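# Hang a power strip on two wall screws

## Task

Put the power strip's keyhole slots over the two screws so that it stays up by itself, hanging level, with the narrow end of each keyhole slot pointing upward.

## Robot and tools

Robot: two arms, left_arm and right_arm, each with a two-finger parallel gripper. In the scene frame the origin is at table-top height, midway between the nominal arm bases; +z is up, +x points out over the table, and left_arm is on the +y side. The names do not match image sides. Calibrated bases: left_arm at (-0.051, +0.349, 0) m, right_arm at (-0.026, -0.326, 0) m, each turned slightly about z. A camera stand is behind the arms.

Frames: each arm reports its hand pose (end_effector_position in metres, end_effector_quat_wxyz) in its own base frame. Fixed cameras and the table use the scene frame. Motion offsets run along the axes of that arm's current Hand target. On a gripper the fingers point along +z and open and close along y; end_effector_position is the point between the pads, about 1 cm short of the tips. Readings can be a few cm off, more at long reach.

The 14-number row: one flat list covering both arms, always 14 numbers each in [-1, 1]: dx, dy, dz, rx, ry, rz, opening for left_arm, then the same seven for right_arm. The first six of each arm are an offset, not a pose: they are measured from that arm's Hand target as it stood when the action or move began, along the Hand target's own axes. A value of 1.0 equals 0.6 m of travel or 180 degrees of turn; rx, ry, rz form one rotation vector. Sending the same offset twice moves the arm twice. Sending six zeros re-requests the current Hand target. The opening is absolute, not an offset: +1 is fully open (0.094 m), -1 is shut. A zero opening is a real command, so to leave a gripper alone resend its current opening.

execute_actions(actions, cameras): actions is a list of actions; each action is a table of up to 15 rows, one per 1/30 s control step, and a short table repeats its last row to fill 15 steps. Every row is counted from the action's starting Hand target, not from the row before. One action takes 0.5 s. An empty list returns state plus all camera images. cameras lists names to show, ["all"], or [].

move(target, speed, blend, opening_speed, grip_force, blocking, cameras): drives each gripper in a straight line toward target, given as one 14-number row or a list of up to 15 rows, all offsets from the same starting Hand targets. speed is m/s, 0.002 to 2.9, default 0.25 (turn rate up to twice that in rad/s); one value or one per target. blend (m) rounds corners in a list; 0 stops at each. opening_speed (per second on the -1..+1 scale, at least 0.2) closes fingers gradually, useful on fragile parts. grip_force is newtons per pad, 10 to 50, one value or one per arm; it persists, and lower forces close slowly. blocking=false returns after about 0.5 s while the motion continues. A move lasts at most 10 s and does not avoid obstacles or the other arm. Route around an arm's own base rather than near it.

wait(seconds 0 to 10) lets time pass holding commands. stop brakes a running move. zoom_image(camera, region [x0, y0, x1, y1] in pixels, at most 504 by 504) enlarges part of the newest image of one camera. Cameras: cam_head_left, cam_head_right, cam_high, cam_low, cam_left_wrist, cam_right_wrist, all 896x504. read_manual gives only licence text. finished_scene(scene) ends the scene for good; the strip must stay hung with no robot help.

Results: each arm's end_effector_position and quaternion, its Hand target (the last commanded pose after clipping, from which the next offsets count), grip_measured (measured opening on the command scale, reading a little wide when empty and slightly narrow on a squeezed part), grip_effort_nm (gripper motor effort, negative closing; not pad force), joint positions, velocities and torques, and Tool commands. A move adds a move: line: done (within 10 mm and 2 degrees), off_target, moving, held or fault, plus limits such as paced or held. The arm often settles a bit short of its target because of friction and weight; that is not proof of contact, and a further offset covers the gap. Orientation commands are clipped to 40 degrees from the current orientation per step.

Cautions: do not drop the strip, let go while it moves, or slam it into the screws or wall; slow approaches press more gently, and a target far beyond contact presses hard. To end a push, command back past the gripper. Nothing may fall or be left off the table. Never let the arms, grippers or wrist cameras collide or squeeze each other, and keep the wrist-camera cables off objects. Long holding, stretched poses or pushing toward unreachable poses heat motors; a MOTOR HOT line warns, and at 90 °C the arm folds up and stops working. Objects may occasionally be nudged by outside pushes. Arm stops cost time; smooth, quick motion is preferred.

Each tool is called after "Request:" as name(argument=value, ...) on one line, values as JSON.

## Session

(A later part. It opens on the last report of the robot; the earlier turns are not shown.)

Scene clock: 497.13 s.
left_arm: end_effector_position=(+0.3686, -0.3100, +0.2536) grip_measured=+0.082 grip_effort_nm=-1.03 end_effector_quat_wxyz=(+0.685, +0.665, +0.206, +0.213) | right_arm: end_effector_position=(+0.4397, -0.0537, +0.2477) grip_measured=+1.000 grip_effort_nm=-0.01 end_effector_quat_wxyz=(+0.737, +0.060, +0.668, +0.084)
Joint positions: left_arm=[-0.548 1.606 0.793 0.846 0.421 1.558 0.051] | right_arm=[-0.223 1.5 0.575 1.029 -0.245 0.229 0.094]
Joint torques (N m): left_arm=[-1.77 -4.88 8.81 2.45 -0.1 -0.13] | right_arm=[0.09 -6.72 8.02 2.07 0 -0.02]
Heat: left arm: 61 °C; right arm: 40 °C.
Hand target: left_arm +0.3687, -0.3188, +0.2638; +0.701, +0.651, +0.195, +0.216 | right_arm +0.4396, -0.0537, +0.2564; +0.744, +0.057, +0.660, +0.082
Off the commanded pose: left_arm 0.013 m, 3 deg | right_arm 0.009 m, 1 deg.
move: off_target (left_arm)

Request:
move(target=[0,0.01,0.02,0,0,0,-1,0,0,0,0,0,0,1], speed=0.03)

Request:
move(target=[0.01,0.008,0.0,0,0.01,0,-1,0,0,0,0,0,0,1], speed=0.03)

Request:
move(target=[-0.02,0,0.0,0,-0.02,0,-1,0,0,0,0,0,0,1], speed=0.03)

Request:
zoom_image(camera="cam_head_right", region=[355, 180, 440, 265])

Scene clock: 503.07 s.
left_arm: end_effector_position=(+0.3687, -0.3102, +0.2530) grip_measured=+0.082 grip_effort_nm=-1.03 end_effector_quat_wxyz=(+0.685, +0.665, +0.206, +0.213) | right_arm: end_effector_position=(+0.4397, -0.0537, +0.2477) grip_measured=+1.000 grip_effort_nm=-0.01 end_effector_quat_wxyz=(+0.737, +0.060, +0.668, +0.084)
Joint positions: left_arm=[-0.548 1.608 0.793 0.848 0.421 1.558 0.051] | right_arm=[-0.223 1.5 0.575 1.029 -0.245 0.229 0.094]
Joint torques (N m): left_arm=[-3.14 -3.71 13.11 2.12 -0.25 -0.13] | right_arm=[-0.06 -6.68 7.82 2.08 0.01 -0.02]
Heat: left arm: 61 °C; right arm: 40 °C.
Hand target: left_arm +0.3751, -0.3283, +0.2707; +0.701, +0.651, +0.195, +0.216 | right_arm +0.4396, -0.0537, +0.2564; +0.744, +0.057, +0.660, +0.082
Off the commanded pose: left_arm 0.026 m, 3 deg | right_arm 0.009 m, 1 deg.
move: off_target (left_arm)

Scene clock: 503.83 s.
left_arm: end_effector_position=(+0.3689, -0.3101, +0.2530) grip_measured=+0.082 grip_effort_nm=-1.03 end_effector_quat_wxyz=(+0.685, +0.665, +0.206, +0.213) | right_arm: end_effector_position=(+0.4397, -0.0537, +0.2477) grip_measured=+1.000 grip_effort_nm=-0.01 end_effector_quat_wxyz=(+0.737, +0.060, +0.668, +0.084)
Joint positions: left_arm=[-0.548 1.608 0.793 0.848 0.42 1.558 0.051] | right_arm=[-0.223 1.5 0.575 1.029 -0.245 0.229 0.094]
Joint torques (N m): left_arm=[-2.97 -4.74 13.86 1.91 -0.52 -0.13] | right_arm=[0.01 -6.65 7.92 2.07 -0.02 0]
Heat: left arm: 61 °C; right arm: 40 °C.
Hand target: left_arm +0.3799, -0.3247, +0.2755; +0.698, +0.647, +0.206, +0.226 | right_arm +0.4396, -0.0537, +0.2564; +0.744, +0.057, +0.660, +0.082
Off the commanded pose: left_arm 0.029 m, 3 deg | right_arm 0.009 m, 1 deg.
move: off_target (left_arm)

Scene clock: 505.10 s.
left_arm: end_effector_position=(+0.3682, -0.3106, +0.2530) grip_measured=+0.082 grip_effort_nm=-1.03 end_effector_quat_wxyz=(+0.686, +0.666, +0.205, +0.211) | right_arm: end_effector_position=(+0.4397, -0.0537, +0.2477) grip_measured=+1.000 grip_effort_nm=-0.01 end_effector_quat_wxyz=(+0.737, +0.060, +0.668, +0.084)
Joint positions: left_arm=[-0.548 1.608 0.793 0.848 0.425 1.557 0.051] | right_arm=[-0.223 1.5 0.575 1.029 -0.245 0.229 0.094]
Joint torques (N m): left_arm=[-3.21 -4.68 13.89 1.93 0.03 -0.12] | right_arm=[-0.1 -6.71 7.86 2.03 0.03 0.02]
Heat: left arm: 60 °C; right arm: 40 °C.
Hand target: left_arm +0.3701, -0.3317, +0.2755; +0.704, +0.654, +0.184, +0.205 | right_arm +0.4396, -0.0537, +0.2564; +0.744, +0.057, +0.660, +0.082
Off the commanded pose: left_arm 0.031 m, 3 deg | right_arm 0.009 m, 1 deg.
move: off_target (left_arm)

Scaled by 5.929 from the camera's 896x504 image, which has a finer 1280x720 frame.
This view is cut from an older image: the scene may have changed since it was taken.

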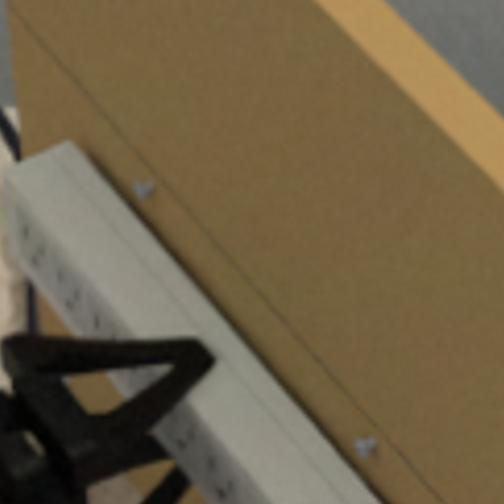

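Request:
move(target=[[0.0,0.01,-0.045,0,0.01,0,-1,0,0,0,0,0,0,1],[0.004,0.0,-0.045,0,0.01,0,-1,0,0,0,0,0,0,1],[0.004,-0.027,-0.045,0,0.01,0,-1,0,0,0,0,0,0,1]], speed=0.05)

Scene clock: 518.27 s.
left_arm: end_effector_position=(+0.3610, -0.3069, +0.2402) grip_measured=+0.082 grip_effort_nm=-1.03 end_effector_quat_wxyz=(+0.678, +0.672, +0.207, +0.212) | right_arm: end_effector_position=(+0.4397, -0.0537, +0.2477) grip_measured=+1.000 grip_effort_nm=-0.01 end_effector_quat_wxyz=(+0.737, +0.060, +0.668, +0.084)
Joint positions: left_arm=[-0.552 1.596 0.743 0.865 0.416 1.57 0.051] | right_arm=[-0.223 1.5 0.575 1.029 -0.245 0.229 0.094]
Joint torques (N m): left_arm=[-0.28 -6.72 7.21 2.59 0.08 -0.24] | right_arm=[-0.05 -6.82 7.77 2.05 0 -0.01]
Heat: left arm: 59 °C; right arm: 40 °C.
Hand target: left_arm +0.3586, -0.3086, +0.2572; +0.701, +0.651, +0.195, +0.216 | right_arm +0.4396, -0.0537, +0.2564; +0.744, +0.057, +0.660, +0.082
Off the commanded pose: left_arm 0.017 m, 4 deg | right_arm 0.009 m, 1 deg.
move: off_target (left_arm)

Request:
move(target=[[0.001,0.05,0,0,0,0,-1,0,0,0,0,0,0,1],[0.001,0.013,0,0,0,0,-1,0,0,0,0,0,0,1]], speed=0.05)

Scene clock: 522.60 s.
left_arm: end_effector_position=(+0.3609, -0.3069, +0.2484) grip_measured=+0.082 grip_effort_nm=-1.03 end_effector_quat_wxyz=(+0.679, +0.672, +0.207, +0.213) | right_arm: end_effector_position=(+0.4397, -0.0537, +0.2477) grip_measured=+1.000 grip_effort_nm=-0.01 end_effector_quat_wxyz=(+0.737, +0.060, +0.668, +0.084)
Joint positions: left_arm=[-0.552 1.575 0.76 0.828 0.416 1.57 0.051] | right_arm=[-0.223 1.5 0.575 1.029 -0.245 0.229 0.094]
Joint torques (N m): left_arm=[-0.05 -6.65 7.23 2.59 0.1 -0.24] | right_arm=[-0.06 -6.68 7.91 2.06 0.01 -0.03]
Heat: left arm: 59 °C; right arm: 40 °C.
Hand target: left_arm +0.3587, -0.3078, +0.2650; +0.701, +0.651, +0.195, +0.216 | right_arm +0.4396, -0.0537, +0.2564; +0.744, +0.057, +0.660, +0.082
Off the commanded pose: left_arm 0.017 m, 4 deg | right_arm 0.009 m, 1 deg.
move: off_target (left_arm)

Request:
move(target=[0.0005,0,0.010,0,0,0,-1,0,0,0,0,0,0,1], speed=0.03)

Scene clock: 525.40 s.
left_arm: end_effector_position=(+0.3627, -0.3080, +0.2410) grip_measured=+0.082 grip_effort_nm=-1.03 end_effector_quat_wxyz=(+0.674, +0.676, +0.211, +0.209) | right_arm: end_effector_position=(+0.4397, -0.0537, +0.2477) grip_measured=+1.000 grip_effort_nm=-0.01 end_effector_quat_wxyz=(+0.737, +0.060, +0.668, +0.084)
Joint positions: left_arm=[-0.552 1.592 0.76 0.829 0.416 1.57 0.051] | right_arm=[-0.223 1.5 0.575 1.029 -0.245 0.229 0.094]
Joint torques (N m): left_arm=[-0.7 -6.71 8.88 2.59 0.03 -0.25] | right_arm=[-0.05 -6.72 7.83 2.07 0 -0.06]
Heat: left arm: 60 °C; right arm: 40 °C.
Hand target: left_arm +0.3623, -0.3126, +0.2655; +0.701, +0.651, +0.195, +0.216 | right_arm +0.4396, -0.0537, +0.2564; +0.744, +0.057, +0.660, +0.082
Off the commanded pose: left_arm 0.025 m, 5 deg | right_arm 0.009 m, 1 deg.
move: off_target (left_arm)

Request:
move(target=[[0,0.05,-0.010,0,0,0,-1,0,0,0,0,0,0,1],[0,0.015,-0.010,0,0,0,-1,0,0,0,0,0,0,1]], speed=0.05)

Request:
move(target=[0.001,-0.016,0.018,0,0,0,-1,0,0,0,0,0,0,1], speed=0.03)

Scene clock: 534.57 s.
left_arm: end_effector_position=(+0.3604, -0.3066, +0.2571) grip_measured=+0.082 grip_effort_nm=-1.03 end_effector_quat_wxyz=(+0.678, +0.672, +0.207, +0.213) | right_arm: end_effector_position=(+0.4397, -0.0537, +0.2477) grip_measured=+1.000 grip_effort_nm=-0.01 end_effector_quat_wxyz=(+0.737, +0.060, +0.668, +0.084)
Joint positions: left_arm=[-0.552 1.552 0.779 0.785 0.416 1.571 0.051] | right_arm=[-0.223 1.5 0.575 1.029 -0.245 0.229 0.094]
Joint torques (N m): left_arm=[0.1 -6.54 7.39 2.6 0.12 -0.25] | right_arm=[0.09 -6.71 7.97 2.08 0 -0.02]
Heat: left arm: 62 °C; right arm: 40 °C.
Hand target: left_arm +0.3586, -0.3071, +0.2739; +0.701, +0.651, +0.195, +0.216 | right_arm +0.4396, -0.0537, +0.2564; +0.744, +0.057, +0.660, +0.082
Off the commanded pose: left_arm 0.017 m, 4 deg | right_arm 0.009 m, 1 deg.
move: off_target (left_arm)

Scene clock: 535.67 s.
left_arm: end_effector_position=(+0.3674, -0.3101, +0.2409) grip_measured=+0.082 grip_effort_nm=-1.03 end_effector_quat_wxyz=(+0.674, +0.676, +0.212, +0.210) | right_arm: end_effector_position=(+0.4397, -0.0537, +0.2477) grip_measured=+1.000 grip_effort_nm=0.00 end_effector_quat_wxyz=(+0.737, +0.060, +0.668, +0.084)
Joint positions: left_arm=[-0.552 1.61 0.779 0.827 0.412 1.571 0.051] | right_arm=[-0.223 1.5 0.575 1.029 -0.245 0.229 0.094]
Joint torques (N m): left_arm=[-1.14 -6.86 8.76 2.59 0.03 -0.25] | right_arm=[0.06 -6.71 7.86 2.07 0 -0.07]
Heat: left arm: 63 °C; right arm: 40 °C.
Hand target: left_arm +0.3655, -0.3163, +0.2652; +0.701, +0.651, +0.195, +0.216 | right_arm +0.4396, -0.0537, +0.2564; +0.744, +0.057, +0.660, +0.082
Off the commanded pose: left_arm 0.025 m, 5 deg | right_arm 0.009 m, 1 deg.
move: off_target (left_arm)

Request:
move(target=[[-0.018,0.05,-0.004,0,0,0,-1,0,0,0,0,0,0,1],[-0.018,-0.01,0,0,0,0,-1,0,0,0,0,0,0,1],[-0.010,0.05,0,0,0,0,-1,0,0,0,0,0,0,1],[-0.010,-0.01,0,0,0,0,-1,0,0,0,0,0,0,1]], speed=0.04, blend=[0.002,0.002,0.002,0])

Request:
move(target=[[0.008,0.06,0,0,0,0,-1,0,0,0,0,0,0,1],[0.008,0.0,0,0,0,0,-1,0,0,0,0,0,0,1],[0.016,0.06,0,0,0,0,-1,0,0,0,0,0,0,1],[0.016,0.0,0,0,0,0,-1,0,0,0,0,0,0,1]], speed=0.04, blend=[0.002,0.002,0.002,0], cameras=["cam_head_left","cam_head_right"])

Request:
zoom_image(camera="cam_head_right", region=[355, 180, 440, 265])

Scene clock: 550.07 s.
left_arm: end_effector_position=(+0.3588, -0.3166, +0.2480) grip_measured=+0.082 grip_effort_nm=-1.03 end_effector_quat_wxyz=(+0.684, +0.668, +0.199, +0.215) | right_arm: end_effector_position=(+0.4397, -0.0537, +0.2477) grip_measured=+1.000 grip_effort_nm=-0.01 end_effector_quat_wxyz=(+0.737, +0.060, +0.668, +0.084)
Joint positions: left_arm=[-0.578 1.602 0.766 0.866 0.399 1.573 0.051] | right_arm=[-0.223 1.5 0.575 1.029 -0.245 0.229 0.094]
Joint torques (N m): left_arm=[-0.42 -5.35 8.32 2.45 -0.03 -0.24] | right_arm=[0.13 -6.64 7.88 2.08 0.01 -0.06]
Heat: left arm: 64 °C; right arm: 40 °C.
Hand target: left_arm +0.3608, -0.3200, +0.2592; +0.701, +0.651, +0.195, +0.216 | right_arm +0.4396, -0.0537, +0.2564; +0.744, +0.057, +0.660, +0.082
Off the commanded pose: left_arm 0.012 m, 3 deg | right_arm 0.009 m, 1 deg.
move: off_target (left_arm)

Scene clock: 554.23 s.
left_arm: end_effector_position=(+0.3603, -0.3154, +0.2441) grip_measured=+0.082 grip_effort_nm=-1.03 end_effector_quat_wxyz=(+0.683, +0.674, +0.194, +0.203) | right_arm: end_effector_position=(+0.4397, -0.0537, +0.2477) grip_measured=+1.000 grip_effort_nm=-0.01 end_effector_quat_wxyz=(+0.737, +0.060, +0.668, +0.084)
Joint positions: left_arm=[-0.559 1.613 0.773 0.858 0.442 1.572 0.051] | right_arm=[-0.223 1.5 0.575 1.029 -0.245 0.229 0.094]
Joint torques (N m): left_arm=[0.5 -5.35 8.85 2.54 -0.19 -0.27] | right_arm=[-0.13 -6.72 7.91 2.06 0.01 -0.02]
Heat: left arm: 64 °C; right arm: 41 °C.
Hand target: left_arm +0.3688, -0.3146, +0.2593; +0.701, +0.651, +0.195, +0.216 | right_arm +0.4396, -0.0537, +0.2564; +0.744, +0.057, +0.660, +0.082
Off the commanded pose: left_arm 0.017 m, 4 deg | right_arm 0.009 m, 1 deg.
move: off_target (left_arm)
Images, in order (width x height): cam_head_left 896x504, cam_head_right 896x504.

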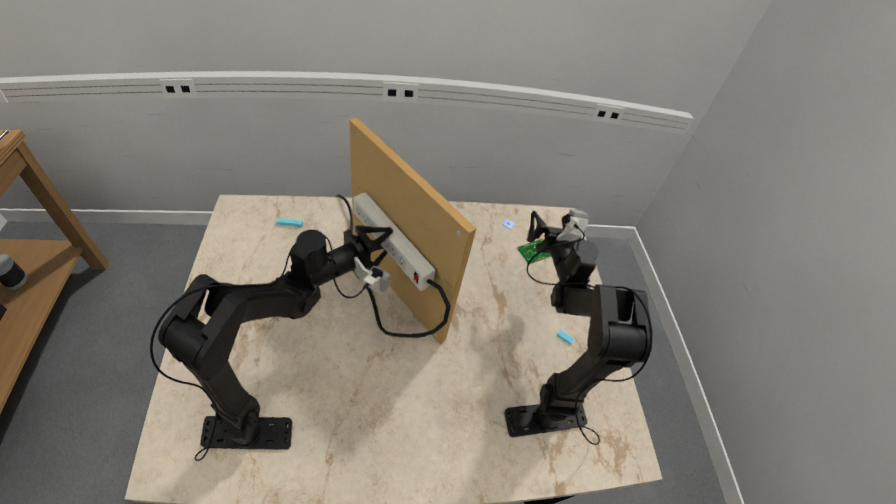

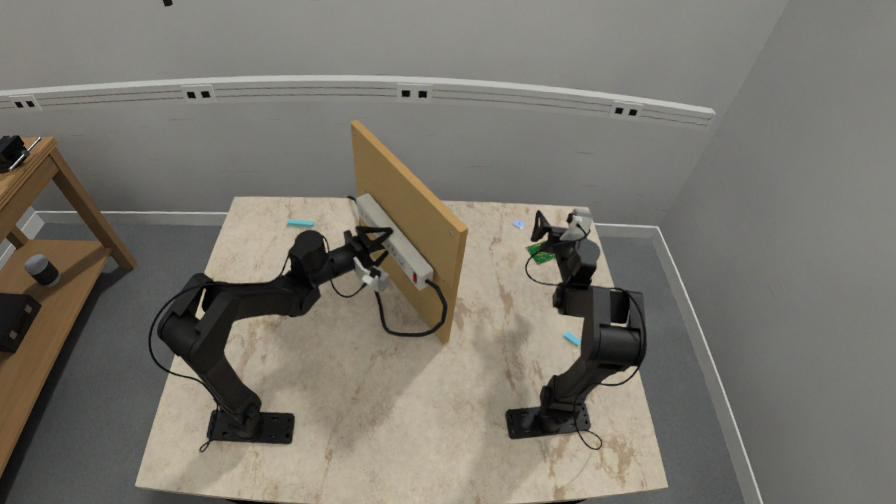

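Scaled by 5.929 from the camera's 896x504 image, which has a finer 1280x720 frame.

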